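# Hang the lantern on the rail by its red wire

## Task

Get the lantern hanging from the rail by its red wire, with no part of it resting on or touching the table.

## Robot and tools

Robot: two FANUC CRX arms, left_arm and right_arm, each ending in a Robotiq 2F-85 two-finger gripper. Scene frame: origin at table-top height midway between the arms' nominal bases, +z up, +x out over the table, left_arm on the +y side. Left and right in camera images do not follow the arm names. Measured bases: left_arm root at (+0.040, +0.319, +0.020) m, turned very slightly about z (quat_wxyz +1.000, 0, 0, -0.008). right_arm root at (+0.018, -0.310, +0.020) m, unrotated. Each arm reports its hand pose, velocities, targets and wrist-camera pose in its own base frame. Fixed cameras and the table use the scene frame.

Gripper geometry: the fingers point along the gripper's +z and open and close along its y. end_effector_position is the point between the closed pads. The fingertips extend about 19 mm past it when closed and 6 mm when fully open. A camera block projects about 10 cm toward the gripper's +x and turns with it.

The 18-number row. Every movement command is built from rows of 18 numbers, each in [-1, 1], always covering both arms. First come left_arm dx, dy, dz, rx, ry, rz, then left gripper position, force_limit, speed. Then the same nine for right_arm. dx, dy, dz and rx, ry, rz are offsets, not poses. They count from that arm's Hand target as it stood when the action or move began, along that arm's own base axes. The rotation turns about the Hand target's position. Scale: 1.0 = 0.6 m or 180 degrees. rx, ry, rz form a single rotation vector. A translation longer than 1.0 may be cut back along its direction. To leave an arm where it is, give it six zeros. Gripper numbers are absolute commands, not offsets; resend the previous values to keep a gripper unchanged, since 0 counts as a command.

Gripper numbers. position: +1 is fully open (85 mm); about -0.8 brings the pads together; -1 closes until something blocks the fingers. force_limit and speed both start at +1. Together they set the grip: a slow close (speed -1) at force_limit -1 gives roughly 30 N per pad, and at +1 roughly 100 N. A fast close from well open gives much more, about 120 to 245 N. Finger speed is about 20 mm/s at -1, 85 at 0 and 150 at +1. A stopped gripper ignores new force_limit or speed values until position changes by 0.01 or more. To soften a grip, open first.

Tools:
- execute_actions(actions, cameras): actions is a list of actions. Each action is a list of up to 15 rows, one per 1/30 s step. A shorter list repeats its last row to fill the 15 steps. Every row in an action counts from the same start pose, but the next action starts from the new Hand target, so a repeated offset moves the arm again. An empty list returns state plus images.
- move(target, speed, blend, stop_force, zero, blocking, cameras): drives each gripper in a straight line. target is one 18-number row, or a list of up to 15 rows that all count from the same starting Hand targets. speed is in m/s, 0.002 to 1, default 0.25, given once or once per target. blend is a corner radius in m for lists; 0 stops at each target. stop_force is 12 to 80 N, one value for both arms, and ends an arm's path when it senses that much push. It is unreliable for light or loose objects and while the gripper rotates. Leave it out when backing away from a contact. zero (default true) re-zeros the force reading first. blocking=false returns after 0.5 s while the move continues; it cannot be combined with stop_force. The whole move lasts at most 10 s. Paths do not avoid obstacles.
- wait(seconds 0 to 10), stop(), zoom_image(camera, region [x0,y0,x1,y1], at most 504x504 px), read_manual(section), finished_scene(scene 1 or 2).
Cameras: cam_high, cam_low, cam_pegs, cam_rail, cam_left_wrist, cam_right_wrist (896x504 each). ["all"] shows all of them.

Controller behaviour: each step, the commanded pose is clipped to within 70 mm and 16 degrees of the measured pose. Hand target is the last clipped command, and the next offsets count from it. A gripper may settle short of its target; any later command requests it again. A clearance check holds back commands that bring the arms too close together.

Result lines: end_effector_position (m) and end_effector_quat_wxyz in the arm's base frame; Hand target; Tool commands. object_status: 0 moving, 1 blocked while opening, 2 blocked while closing (a real grip), 3 at the requested position or pads met. position_measured is in counts: 3 open, about 78 = 60 mm, 130 = 40 mm, 180 = 20 mm, 230 = pads meeting. Flange force is in gripper axes, includes the weight of the held load, and carries some error. Joint velocities may read "within noise". The move: line gives the ending (done, off_target, moving, held, fault) and any limits (paced, held).

Avoid: dropping or flinging the lantern, or letting anything leave the table. Do not hit fixed or heavy things, or let the arms touch each other. Do not squeeze a part hard while it still rests on something. Do not command an arm much past a firm contact. A net 150 N on an arm, or a joint torque limit (150 N m for joints 1 to 3, 37.6 N m for wrist joints), triggers a 10 s fault stop. Holding loads or stretched-out poses heats the motors and can force a 30 to 60 s stop. Loose objects may occasionally get nudged. Before finished_scene, check that the lantern hangs by itself without the robot.

Each tool is called after "Call:" by a JSON object that holds its "fn" and its "kwargs", one argument or row to a line.

## Session

Call:
{"fn": "execute_actions", "kwargs": {
  "actions": []
}}

Scene clock: 0.00 s.
left_arm: end_effector_position=(+0.3436, -0.0106, +0.2001) position_measured=3 object_status=3 end_effector_quat_wxyz=(-0.075, -0.376, +0.915, -0.129) | right_arm: end_effector_position=(+0.4887, -0.3554, +0.1260) position_measured=3 object_status=3 end_effector_quat_wxyz=(+0.082, +0.881, +0.282, +0.371)
Joint positions: left_arm=[0.577 -0.194 -0.469 0.226 -1.498 0.163] | right_arm=[-0.752 0.205 -0.151 -0.807 -0.814 -1.319]
Joint velocities: within noise
Flange force (N): no reading
Hand target: left_arm +0.3436, -0.0106, +0.2001; -0.075, -0.376, +0.915, -0.129 | right_arm +0.4887, -0.3554, +0.1260; +0.082, +0.881, +0.282, +0.371
Tool commands: left_gripper/position=+1.0 left_gripper/force_limit=+1.0 left_gripper/speed=+1.0 right_gripper/position=+1.0 right_gripper/force_limit=+1.0 right_gripper/speed=+1.0

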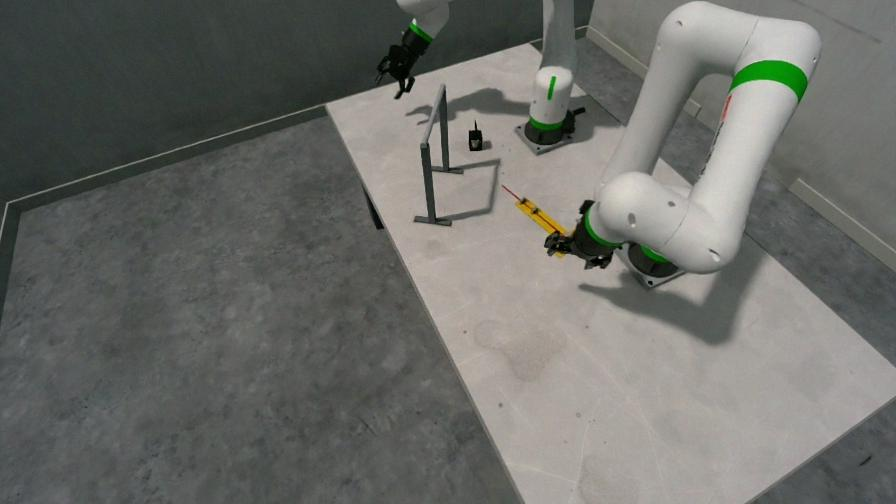

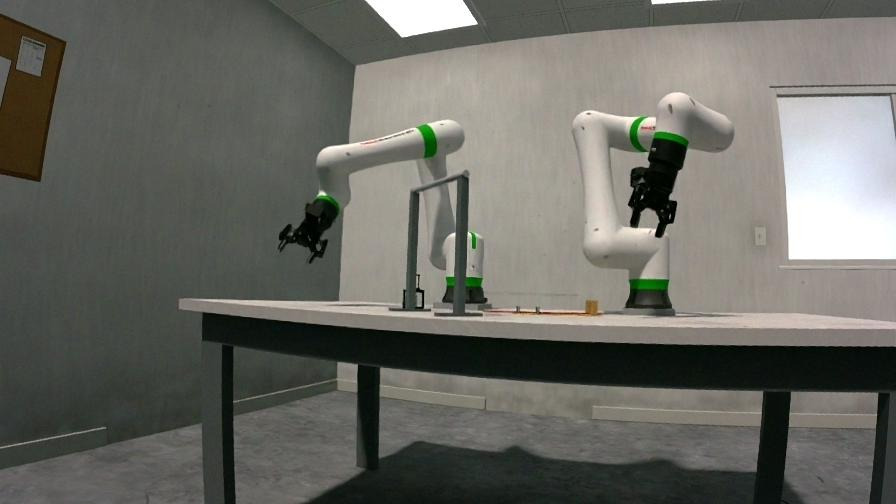

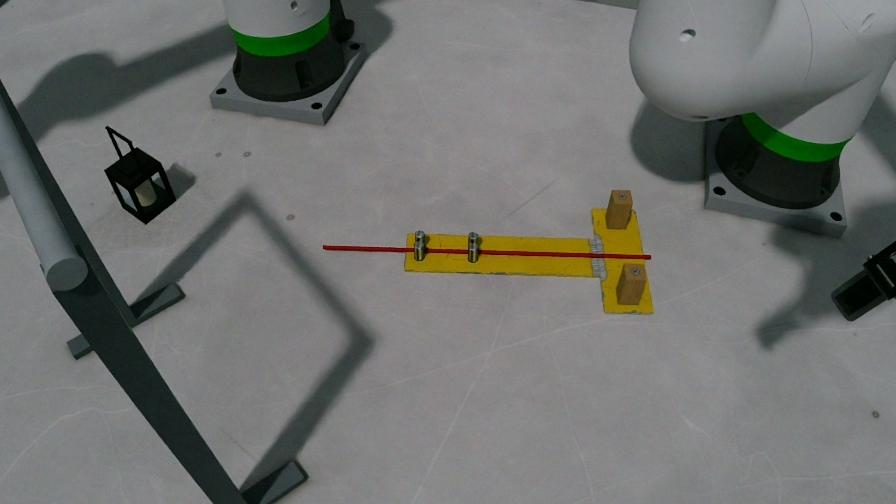

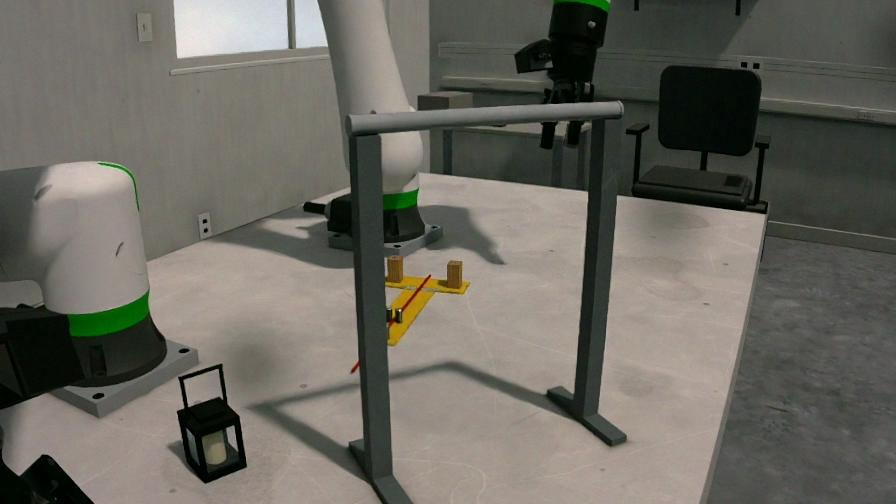

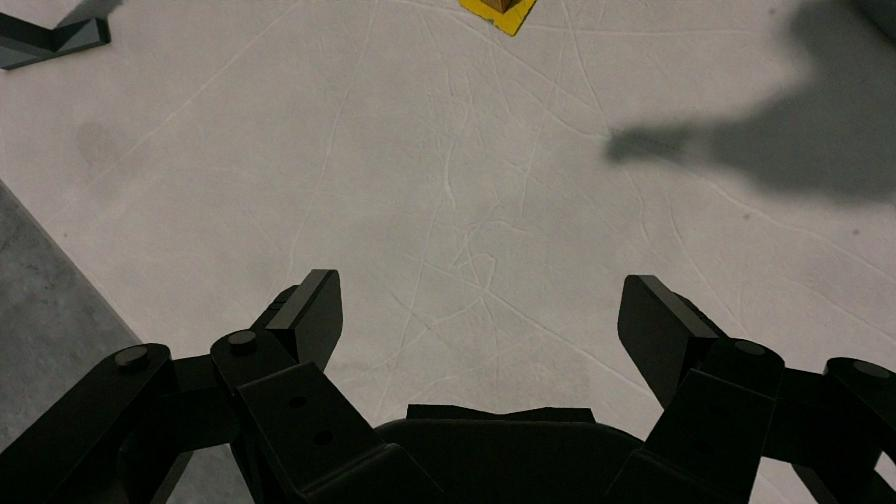

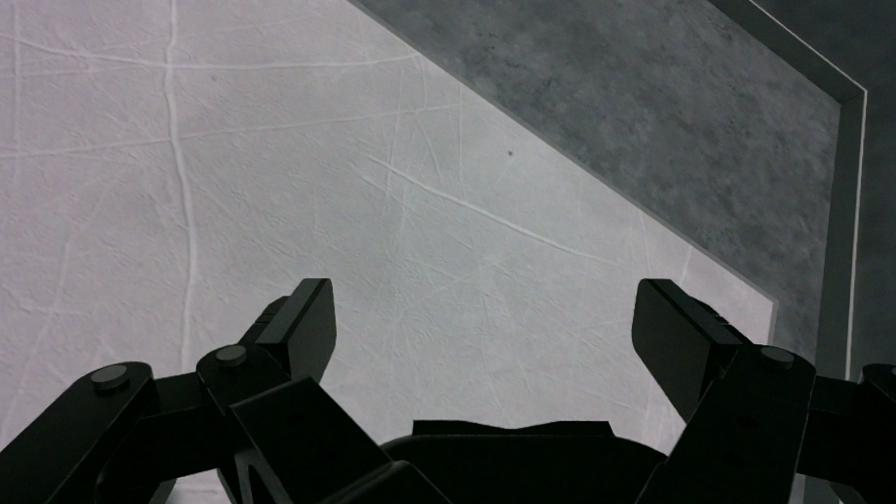

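Call:
{"fn": "move", "kwargs": {
  "target": [
    [-0.12,-0.05,0.183,0.015,-0.06,-0.37,0.3,1,-1,-0.30,0.2,0.5,0.1276,0.0814,-0.3275,0.3,1,-1],
    [-0.223,-0.092,0.183,0.031,-0.117,-0.741,0.3,1,-1,-0.428,0.775,0.34,0.2551,0.1627,-0.655,0.3,1,-1]
  ],
  "speed": 0.35,
  "blend": [0.08,0],
  "cameras": ["all"]
}}

Scene clock: 18.67 s.
left_arm: end_effector_position=(+0.2098, -0.0658, +0.3099) position_measured=91 object_status=3 end_effector_quat_wxyz=(+0.000, +0.707, +0.707, +0.000) | right_arm: end_effector_position=(+0.2320, +0.1084, +0.3295) position_measured=91 object_status=3 end_effector_quat_wxyz=(-0.431, +0.822, -0.368, -0.057)
Joint positions: left_arm=[0.327 -0.624 -0.378 -0.001 -1.817 -1.897] | right_arm=[-0.261 -0.664 -0.393 -0.912 -1.716 -3.924]
Flange force (N): left_arm=[-7.0 3.9 0.4] | right_arm=[-3.8 2.5 7.2]
Hand target: left_arm +0.2098, -0.0658, +0.3099; +0.000, +0.707, +0.707, +0.000 | right_arm +0.2319, +0.1096, +0.3300; -0.333, +0.818, -0.466, -0.044
Off the commanded pose: left_arm 0.000 m, 0 deg | right_arm 0.001 m, 65 deg; orientation clipped.
joint sent to its limit (right arm) — joint 6 (wrist roll), lower limit. The joint targets are off in orientation, not in position.
move: off_target (right_arm); limits=paced

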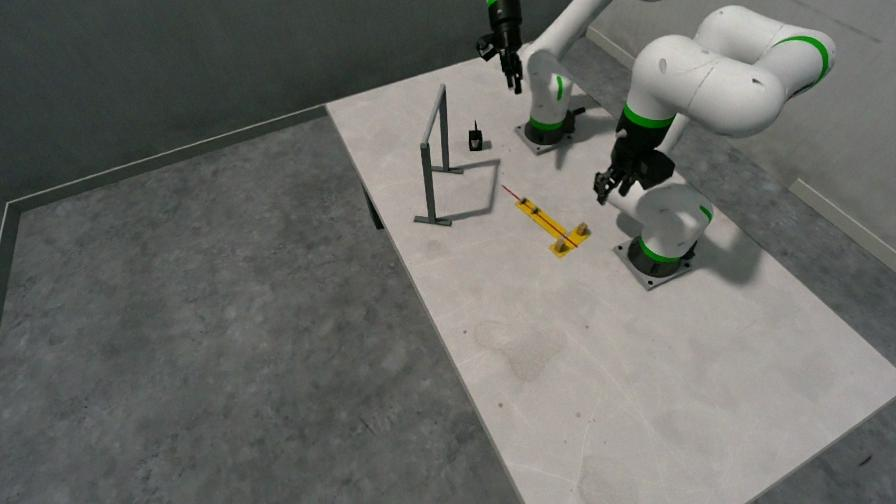

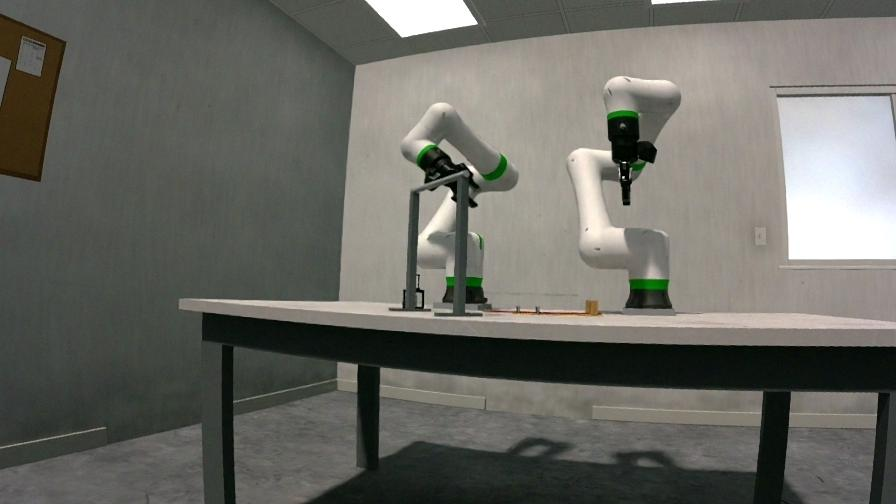

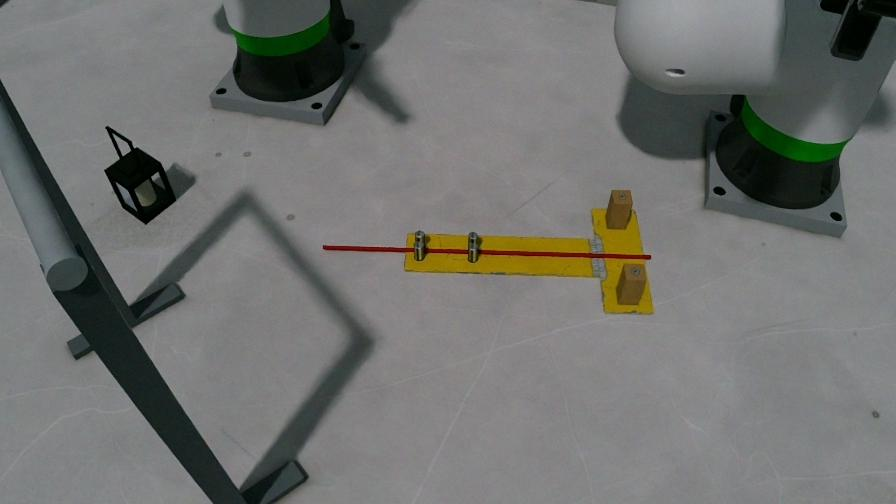

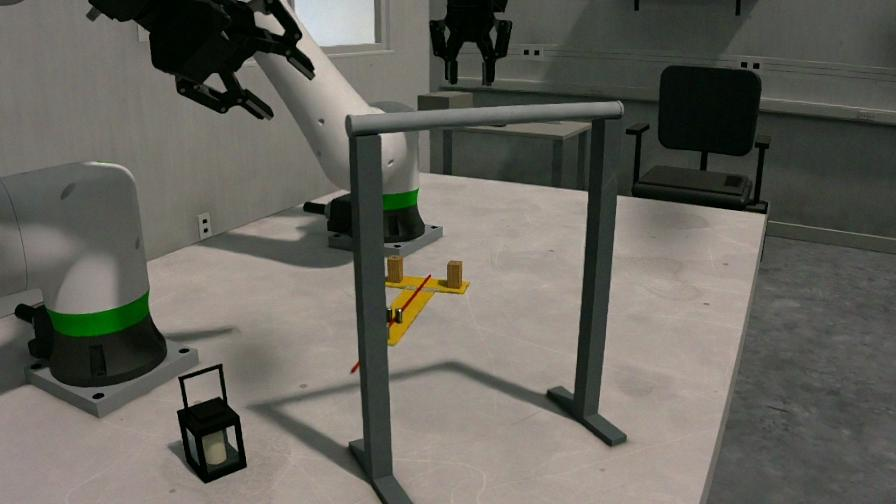

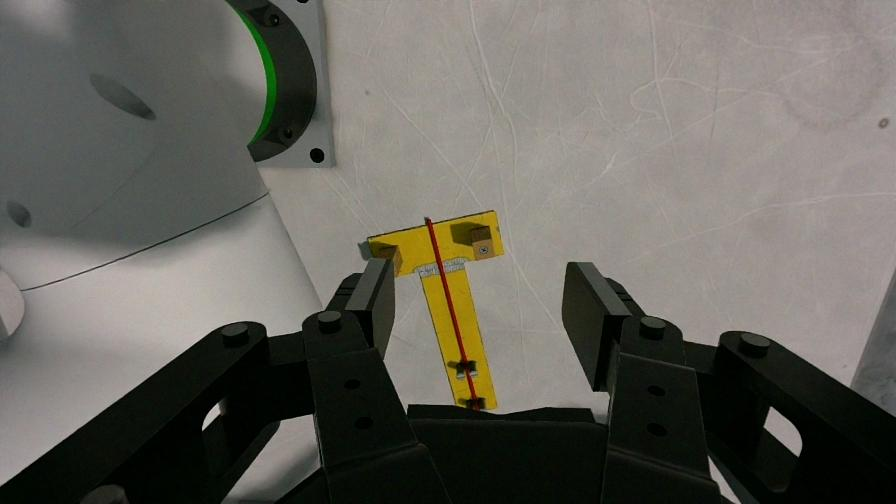

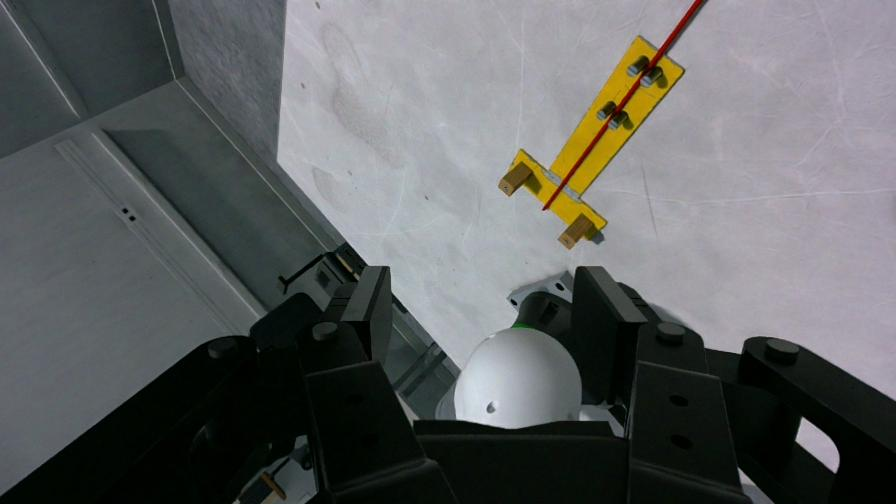

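Call:
{"fn": "move", "kwargs": {
  "target": [
    [0,0,0,0,0,0,0.3,1,-1,0,0,0,-0.2227,-0.0925,0.4755,0.3,1,-1],
    [0,0,0,0,0,0,0.3,1,-1,0,0,0,-0.128,-0.3085,0.9354,0.3,1,-1],
    [0,0,0,0,0,0,0.3,1,-1,0,0,0,-0.0926,0.2231,-0.4818,0.3,1,-1],
    [0,0,0,0,0,0,0.3,1,-1,0,0,0,-0.1752,0.1343,-0.1636,0.3,1,-1]
  ],
  "speed": 0.8,
  "blend": [0.01,0.01,0.01,0],
  "cameras": ["cam_right_wrist"]
}}

Scene clock: 28.53 s.
left_arm: end_effector_position=(+0.2098, -0.0658, +0.3099) position_measured=91 object_status=3 end_effector_quat_wxyz=(+0.000, +0.707, +0.707, +0.000) | right_arm: end_effector_position=(+0.2319, +0.1096, +0.3300) position_measured=91 object_status=3 end_effector_quat_wxyz=(+0.001, +0.707, -0.707, +0.000)
Joint positions: left_arm=[0.327 -0.624 -0.378 -0.001 -1.817 -1.897] | right_arm=[0.972 -0.502 -0.272 -0.001 -1.802 0.598]
Flange force (N): left_arm=[-7.9 3.7 0.7] | right_arm=[-0.4 7.1 4.8]
Hand target: left_arm +0.2098, -0.0658, +0.3099; +0.000, +0.707, +0.707, +0.000 | right_arm +0.2319, +0.1096, +0.3300; +0.001, +0.707, -0.707, +0.000
Off the commanded pose: left_arm 0.000 m, 0 deg | right_arm 0.000 m, 0 deg.
move: done; limits=paced
Images, in order (width x height): cam_right_wrist 896x504.

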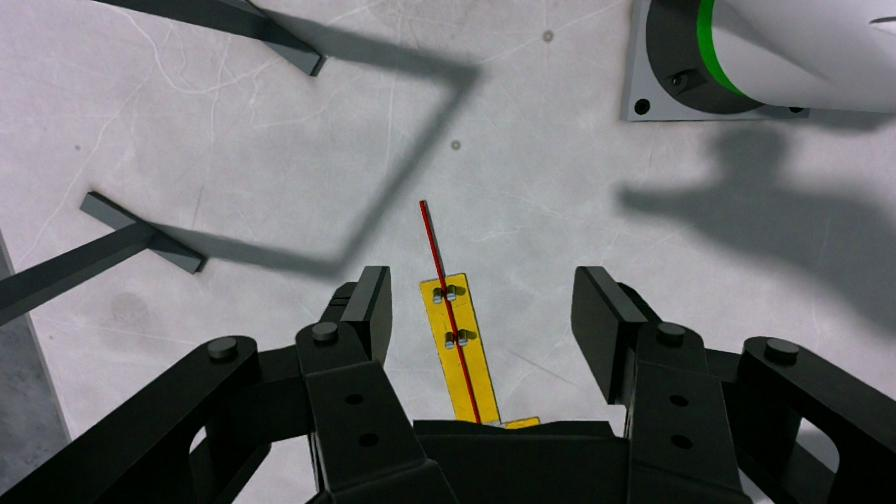

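Call:
{"fn": "wait", "kwargs": {
  "seconds": 0,
  "cameras": ["cam_left_wrist"]
}}

Call:
{"fn": "zoom_image", "kwargs": {
  "camera": "cam_left_wrist",
  "region": [350, 180, 530, 420]
}}

Call:
{"fn": "zoom_image", "kwargs": {
  "camera": "cam_right_wrist",
  "region": [390, 180, 570, 440]
}}

Scene clock: 30.50 s.
left_arm: end_effector_position=(+0.2098, -0.0658, +0.3099) position_measured=91 object_status=3 end_effector_quat_wxyz=(+0.000, +0.707, +0.707, +0.000) | right_arm: end_effector_position=(+0.2319, +0.1096, +0.3300) position_measured=91 object_status=3 end_effector_quat_wxyz=(+0.001, +0.707, -0.707, +0.000)
Joint positions: left_arm=[0.327 -0.624 -0.378 -0.001 -1.817 -1.897] | right_arm=[0.972 -0.502 -0.272 -0.001 -1.802 0.598]
Flange force (N): left_arm=[-7.7 3.8 0.5] | right_arm=[-0.3 6.2 4.6]
Hand target: left_arm +0.2098, -0.0658, +0.3099; +0.000, +0.707, +0.707, +0.000 | right_arm +0.2319, +0.1096, +0.3300; +0.001, +0.707, -0.707, +0.000
Tool commands: left_gripper/position=+0.3 left_gripper/force_limit=+1.0 left_gripper/speed=-1.0 right_gripper/position=+0.3 right_gripper/force_limit=+1.0 right_gripper/speed=-1.0
Off the commanded pose: left_arm 0.000 m, 0 deg | right_arm 0.000 m, 0 deg.
Images, in order (width x height): cam_left_wrist 896x504.

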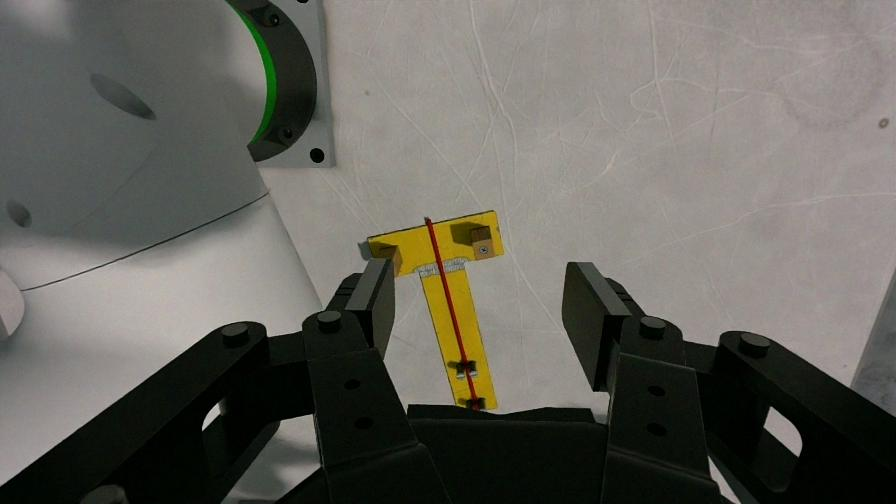

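Scaled by 2.100.

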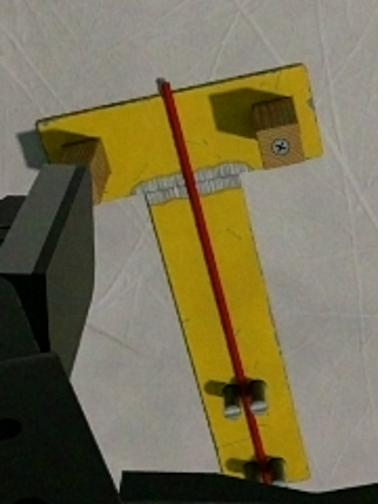

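This scene's latest camera images include none from cam_right_wrist. They are from: cam_left_wrist. cam_right_wrist's image comes with the result of a call that names it in "cameras".

Call:
{"fn": "move", "kwargs": {
  "target": [-0.1163,-0.1737,-0.3167,0,0,0.069,0.25,1,-1,0,0,0,0,0,0,-0.4,1,-1],
  "speed": 0.2,
  "cameras": ["cam_left_wrist","cam_right_wrist","cam_pegs"]
}}

Call:
{"fn": "zoom_image", "kwargs": {
  "camera": "cam_right_wrist",
  "region": [390, 180, 570, 440]
}}

Scene clock: 36.63 s.
left_arm: end_effector_position=(+0.1400, -0.1700, +0.1199) position_measured=98 object_status=3 end_effector_quat_wxyz=(+0.000, +0.626, +0.780, +0.000) | right_arm: end_effector_position=(+0.2319, +0.1096, +0.3300) position_measured=179 object_status=0 end_effector_quat_wxyz=(+0.001, +0.707, -0.707, +0.000)
Joint positions: left_arm=[-0.251 -0.637 -0.83 -0.001 -1.379 -1.102] | right_arm=[0.972 -0.502 -0.272 -0.001 -1.802 0.598]
Flange force (N): left_arm=[-9.0 -2.3 1.3] | right_arm=[-0.3 6.0 5.1]
Hand target: left_arm +0.1400, -0.1700, +0.1199; +0.000, +0.626, +0.780, +0.000 | right_arm +0.2319, +0.1096, +0.3300; +0.001, +0.707, -0.707, +0.000
Off the commanded pose: left_arm 0.000 m, 0 deg | right_arm 0.000 m, 0 deg.
move: done
Images, in order (width x height): cam_pegs 896x504, cam_left_wrist 896x504, cam_right_wrist 896x504.

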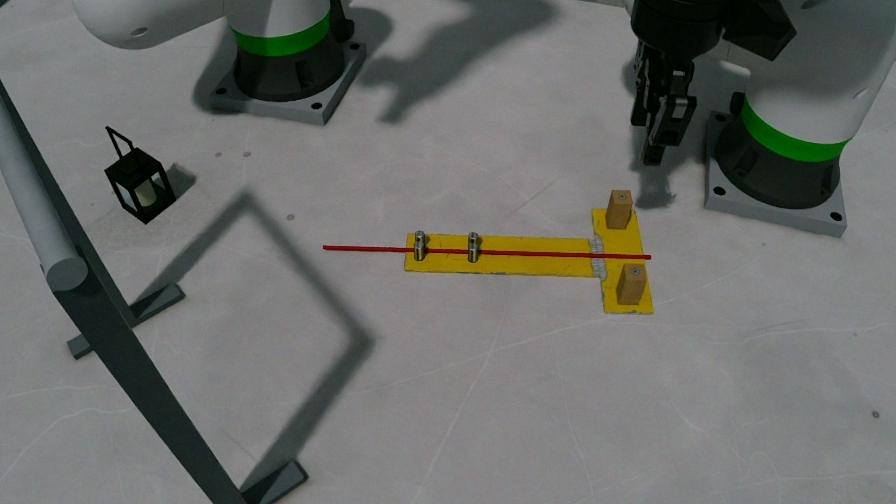

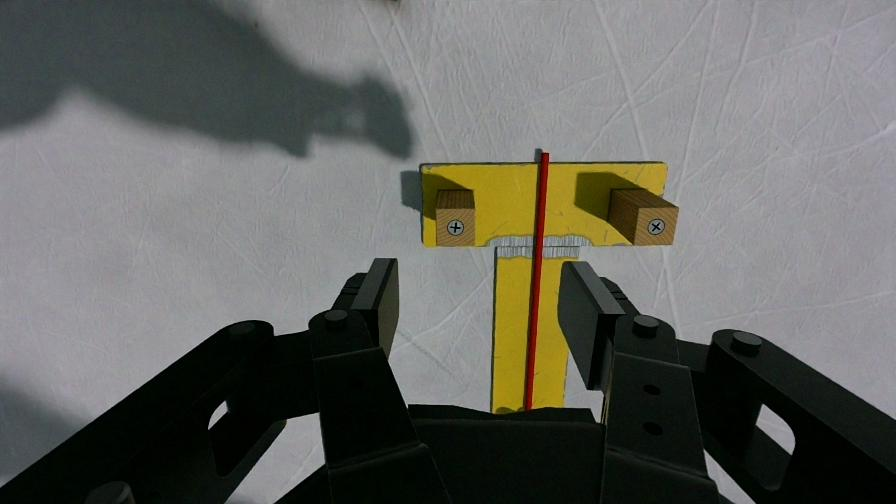

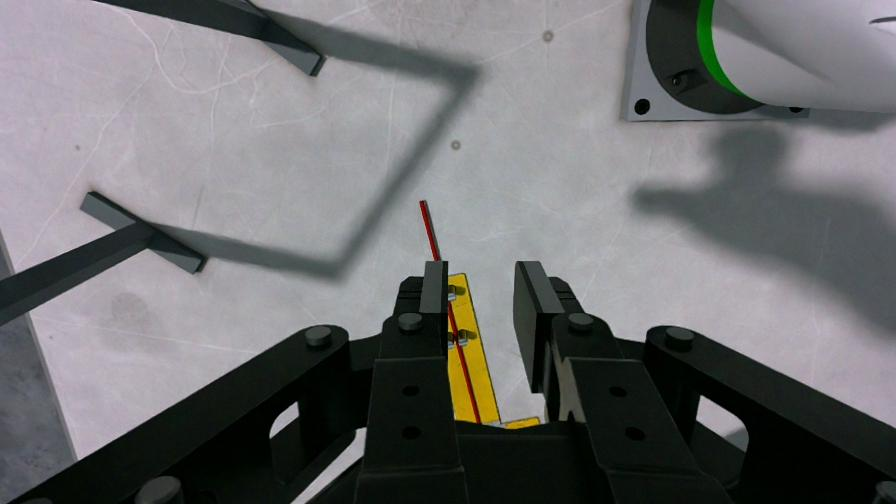

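Scaled by 1.938.

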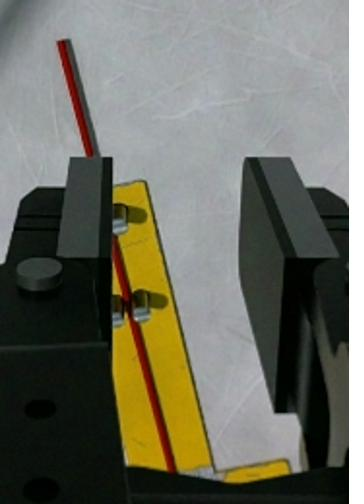

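Call:
{"fn": "move", "kwargs": {
  "target": [
    [-0.012,-0.0078,-0.1,0,0,0,0.25,1,-1,0,0,0,0,0,0,-0.4,1,-1],
    [-0.012,-0.0078,-0.1798,0,0,0,0.25,1,-1,0,0,0,0,0,0,-0.4,1,-1]
  ],
  "speed": [0.15,0.05],
  "blend": [0.005,0],
  "cameras": ["cam_left_wrist"]
}}

Scene clock: 39.67 s.
left_arm: end_effector_position=(+0.1329, -0.1747, +0.0120) position_measured=98 object_status=3 end_effector_quat_wxyz=(+0.000, +0.626, +0.780, +0.000) | right_arm: end_effector_position=(+0.2319, +0.1096, +0.3300) position_measured=179 object_status=3 end_effector_quat_wxyz=(+0.001, +0.707, -0.707, +0.000)
Joint positions: left_arm=[-0.288 -0.482 -1.029 -0.001 -1.024 -1.065] | right_arm=[0.972 -0.502 -0.272 -0.001 -1.802 0.598]
Flange force (N): left_arm=no reading | right_arm=[0.1 6.6 5.1]
Hand target: left_arm +0.1328, -0.1747, +0.0120; +0.000, +0.626, +0.780, +0.000 | right_arm +0.2319, +0.1096, +0.3300; +0.001, +0.707, -0.707, +0.000
Off the commanded pose: left_arm 0.000 m, 0 deg | right_arm 0.000 m, 0 deg.
move: done
Images, in order (width x height): cam_left_wrist 896x504.

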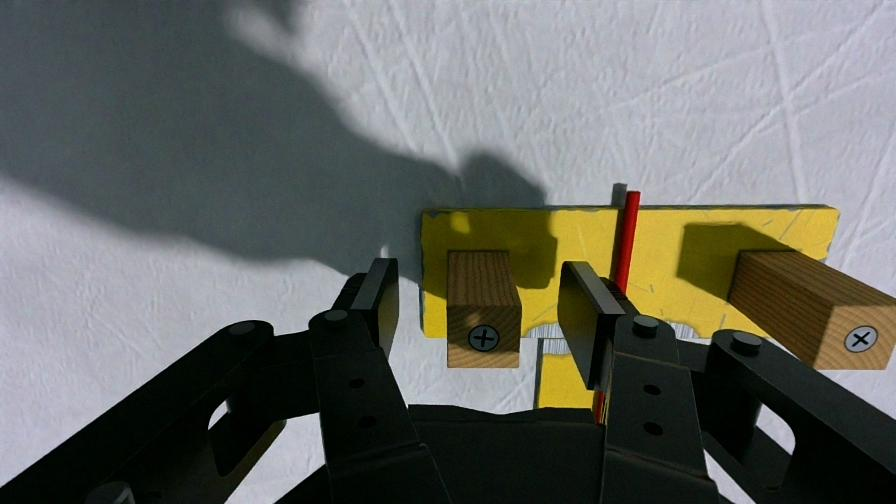

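Call:
{"fn": "move", "kwargs": {
  "target": [0,0,0,0,0,0,-1,0,-1,0.041,0.1707,-0.45,0,0,0.074,-0.4,1,-1],
  "speed": 0.25,
  "cameras": ["cam_right_wrist","cam_left_wrist","cam_pegs"]
}}

Call:
{"fn": "zoom_image", "kwargs": {
  "camera": "cam_right_wrist",
  "region": [300, 50, 600, 450]
}}

Scene clock: 42.80 s.
left_arm: end_effector_position=(+0.1329, -0.1747, +0.0120) position_measured=182 object_status=0 end_effector_quat_wxyz=(+0.000, +0.626, +0.780, +0.000) | right_arm: end_effector_position=(+0.2566, +0.2120, +0.0600) position_measured=179 object_status=3 end_effector_quat_wxyz=(+0.001, +0.784, -0.620, +0.000)
Joint positions: left_arm=[-0.288 -0.482 -1.029 -0.001 -1.024 -1.065] | right_arm=[1.091 -0.157 -0.687 -0.001 -1.042 0.712]
Flange force (N): left_arm=no reading | right_arm=[-0.3 3.7 2.4]
Hand target: left_arm +0.1328, -0.1747, +0.0120; +0.000, +0.626, +0.780, +0.000 | right_arm +0.2565, +0.2121, +0.0600; +0.001, +0.784, -0.620, +0.000
Off the commanded pose: left_arm 0.000 m, 0 deg | right_arm 0.000 m, 0 deg.
move: done
Images, in order (width x height): cam_pegs 896x504, cam_left_wrist 896x504, cam_right_wrist 896x504.

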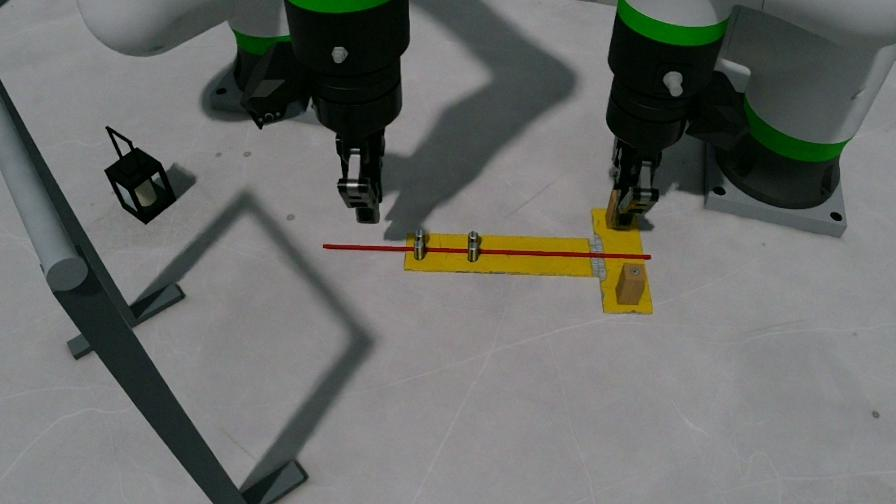

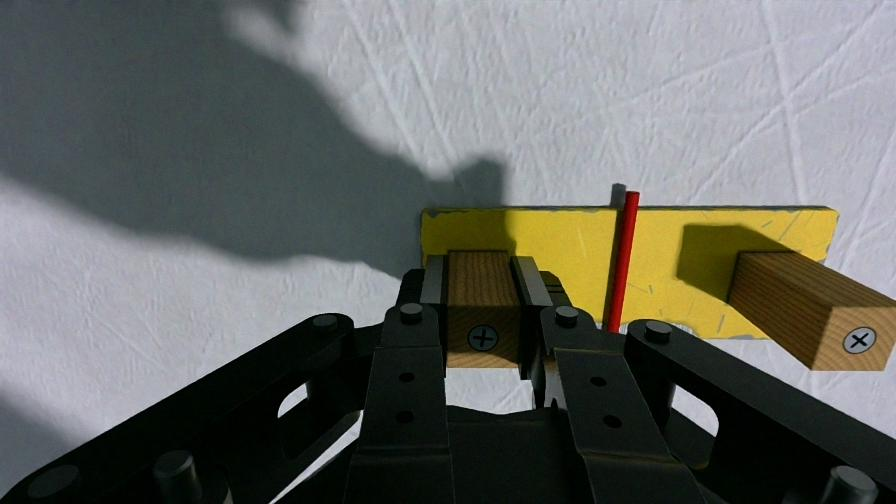

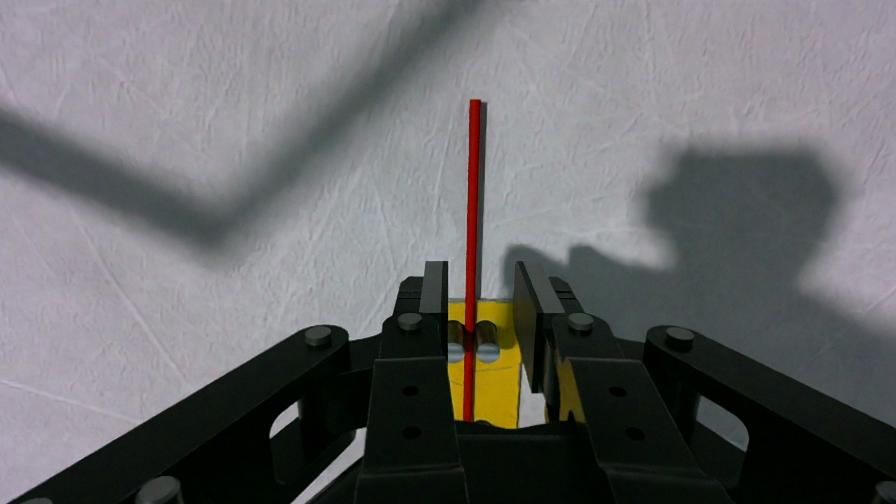

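Scaled by 1.260.

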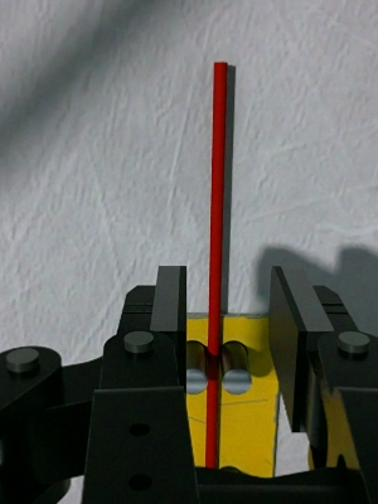

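Call:
{"fn": "move", "kwargs": {
  "target": [0,0,0,0,0,0,-1,0,-1,0.003,0.001,-0.0983,0,0,0,-0.4,1,-1],
  "speed": 0.06
}}

Call:
{"fn": "move", "kwargs": {
  "target": [0,0,0,0,0,0,-1,0,-1,0,0,0,0,0,0,-1,1,-0.7],
  "cameras": ["cam_right_wrist"]
}}

Scene clock: 45.80 s.
left_arm: end_effector_position=(+0.1328, -0.1747, +0.0120) position_measured=182 object_status=2 end_effector_quat_wxyz=(+0.000, +0.626, +0.780, +0.000) | right_arm: end_effector_position=(+0.2583, +0.2127, +0.0010) position_measured=179 object_status=3 end_effector_quat_wxyz=(+0.001, +0.784, -0.621, +0.000)
Joint positions: left_arm=[-0.288 -0.482 -1.029 -0.001 -1.024 -1.065] | right_arm=[1.087 -0.04 -0.753 -0.001 -0.859 0.716]
Flange force (N): left_arm=no reading | right_arm=[-0.8 2.9 3.2]
Hand target: left_arm +0.1328, -0.1747, +0.0120; +0.000, +0.626, +0.780, +0.000 | right_arm +0.2583, +0.2127, +0.0010; +0.001, +0.784, -0.620, +0.000
Off the commanded pose: left_arm 0.000 m, 0 deg | right_arm 0.000 m, 0 deg.
move: done

Scene clock: 46.70 s.
left_arm: end_effector_position=(+0.1328, -0.1747, +0.0120) position_measured=182 object_status=2 end_effector_quat_wxyz=(+0.000, +0.626, +0.780, +0.000) | right_arm: end_effector_position=(+0.2583, +0.2126, +0.0010) position_measured=227 object_status=2 end_effector_quat_wxyz=(+0.001, +0.784, -0.621, +0.000)
Joint positions: left_arm=[-0.288 -0.482 -1.029 -0.001 -1.024 -1.065] | right_arm=[1.087 -0.04 -0.753 -0.001 -0.859 0.716]
Flange force (N): left_arm=no reading | right_arm=[-0.8 5.0 2.4]
Hand target: left_arm +0.1328, -0.1747, +0.0120; +0.000, +0.626, +0.780, +0.000 | right_arm +0.2583, +0.2127, +0.0010; +0.001, +0.784, -0.620, +0.000
Off the commanded pose: left_arm 0.000 m, 0 deg | right_arm 0.000 m, 0 deg.
move: done
Images, in order (width x height): cam_right_wrist 896x504.

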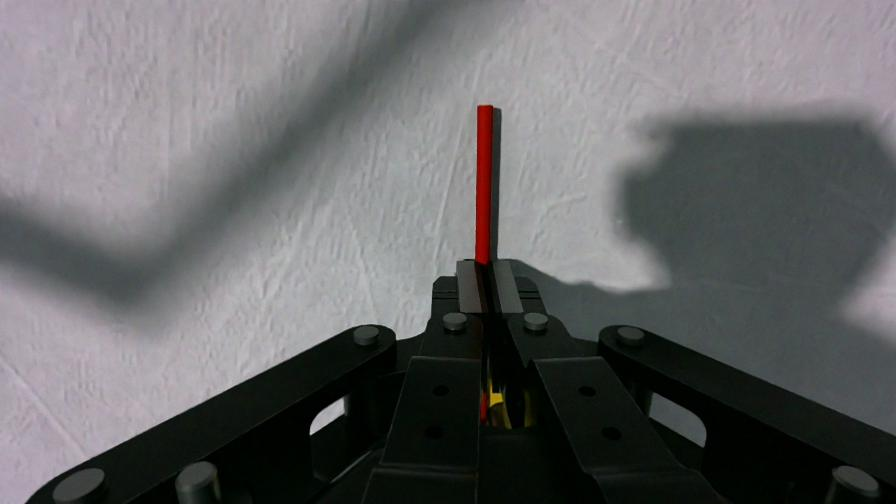

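Call:
{"fn": "move", "kwargs": {
  "target": [
    [0,0,0,0,0,0,-1,0,-1,0.0173,-0.073,0.0,0,0,0,-1,1,-0.7],
    [0,0,0,0,0,0,-1,0,-1,-0.0333,-0.076,0.0,0,0,-0.1111,-1,1,-0.7],
    [0,0,0,0,0,0,-1,0,-1,-0.081,-0.0618,0.0,0,0,-0.2222,-1,1,-0.7],
    [0,0,0,0,0,0,-1,0,-1,-0.12,-0.0328,0.0,0,0,-0.3333,-1,1,-0.7],
    [0,0,0,0,0,0,-1,0,-1,-0.1458,0.0067,0.0,0,0,-0.4444,-1,1,-0.7],
    [0,0,0,0,0,0,-1,0,-1,-0.1555,0.0402,0.0,0,0,-0.5278,-1,1,-0.7],
    [0,0,0,0,0,0,-1,0,-1,-0.1568,0.0628,0.0,0,0,-0.5833,-1,1,-0.7]
  ],
  "speed": 0.06,
  "blend": [0.002,0.004,0.004,0.004,0.004,0.004,0],
  "cameras": ["cam_pegs","cam_right_wrist","cam_left_wrist"]
}}

Call:
{"fn": "zoom_image", "kwargs": {
  "camera": "cam_pegs",
  "region": [300, 150, 700, 350]
}}

Scene clock: 61.23 s.
left_arm: end_effector_position=(+0.1328, -0.1747, +0.0120) position_measured=182 object_status=2 end_effector_quat_wxyz=(+0.000, +0.626, +0.780, +0.000) | right_arm: end_effector_position=(+0.1837, +0.1971, +0.0010) position_measured=227 object_status=2 end_effector_quat_wxyz=(+0.000, -0.341, +0.940, +0.000)
Joint positions: left_arm=[-0.288 -0.482 -1.029 -0.001 -1.024 -1.065] | right_arm=[1.323 -0.244 -0.921 -0.002 -0.894 -0.626]
Flange force (N): left_arm=no reading | right_arm=[8.1 -2.4 1.6]
Hand target: left_arm +0.1328, -0.1747, +0.0120; +0.000, +0.626, +0.780, +0.000 | right_arm +0.1837, +0.1970, +0.0010; +0.000, -0.341, +0.940, +0.000 (not the last commanded pose)
Off the commanded pose: left_arm 0.000 m, 0 deg | right_arm 0.057 m, 42 deg.
move: off_target (right_arm; path cut at 10 s); path passed 4 of 7 targets
Images, in order (width x height): cam_pegs 896x504, cam_left_wrist 896x504, cam_right_wrist 896x504.

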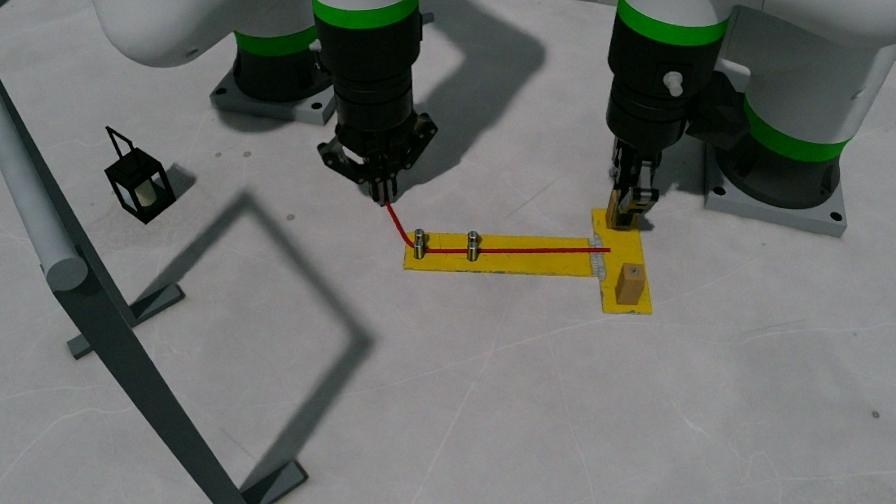

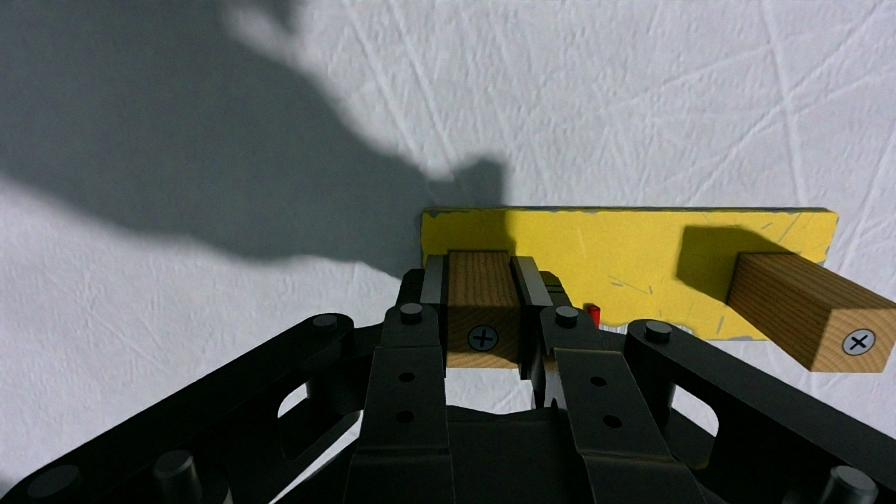

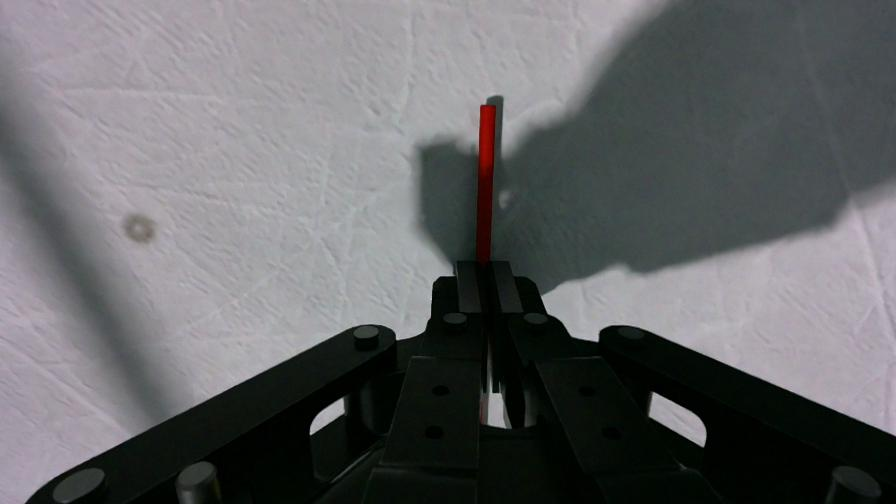

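Scaled by 1.260.

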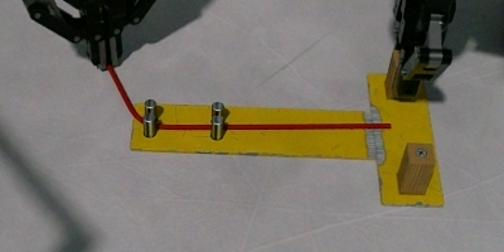

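Call:
{"fn": "move", "kwargs": {
  "target": [
    [0,0,0,0,0,0,-1,0,-1,-0.0215,0.0328,0.0,0,0,-0.0928,-1,1,-0.7],
    [0,0,0,0,0,0,-1,0,-1,-0.0312,0.0663,0.0,0,0,-0.1761,-1,1,-0.7],
    [0,0,0,0,0,0,-1,0,-1,-0.032,0.0958,0.0,0,0,-0.2483,-1,1,-0.7]
  ],
  "speed": 0.12,
  "blend": [0.004,0.004,0],
  "cameras": ["cam_pegs","cam_right_wrist"]
}}

Call:
{"fn": "zoom_image", "kwargs": {
  "camera": "cam_pegs",
  "region": [300, 150, 700, 350]
}}

Scene clock: 65.83 s.
left_arm: end_effector_position=(+0.1328, -0.1747, +0.0120) position_measured=182 object_status=2 end_effector_quat_wxyz=(+0.000, +0.626, +0.780, +0.000) | right_arm: end_effector_position=(+0.1645, +0.2546, +0.0010) position_measured=227 object_status=2 end_effector_quat_wxyz=(+0.000, +0.042, +0.999, +0.001)
Joint positions: left_arm=[-0.288 -0.482 -1.029 -0.001 -1.024 -1.065] | right_arm=[1.44 -0.134 -0.836 -0.001 -0.867 -1.524]
Flange force (N): left_arm=no reading | right_arm=[-1.5 -8.2 2.3]
Hand target: left_arm +0.1328, -0.1747, +0.0120; +0.000, +0.626, +0.780, +0.000 | right_arm +0.1645, +0.2545, +0.0010; +0.000, +0.042, +0.999, +0.001
Off the commanded pose: left_arm 0.000 m, 0 deg | right_arm 0.000 m, 0 deg.
move: done
Images, in order (width x height): cam_pegs 896x504, cam_right_wrist 896x504.

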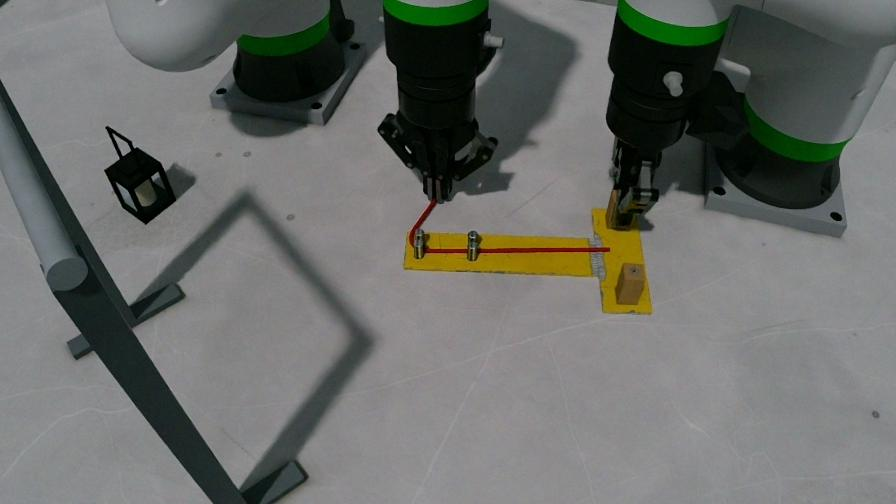

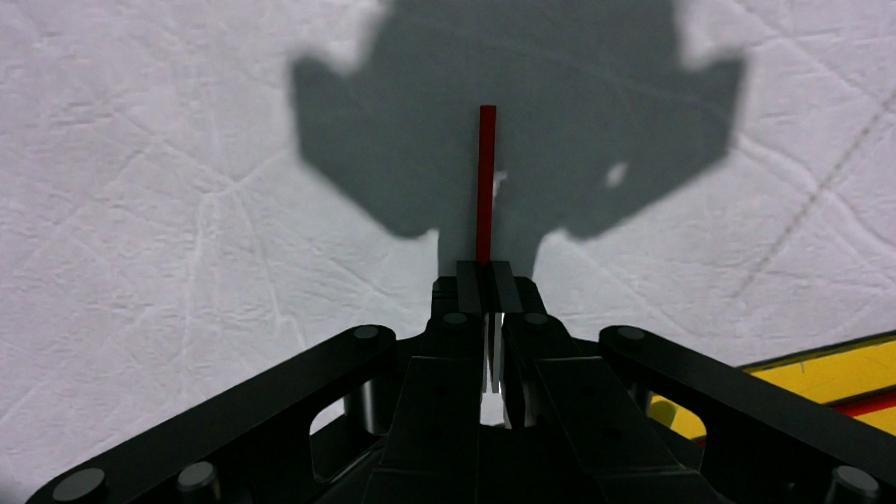

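Scaled by 1.260.

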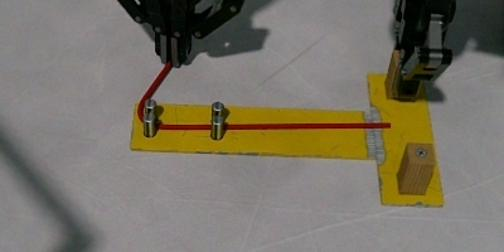

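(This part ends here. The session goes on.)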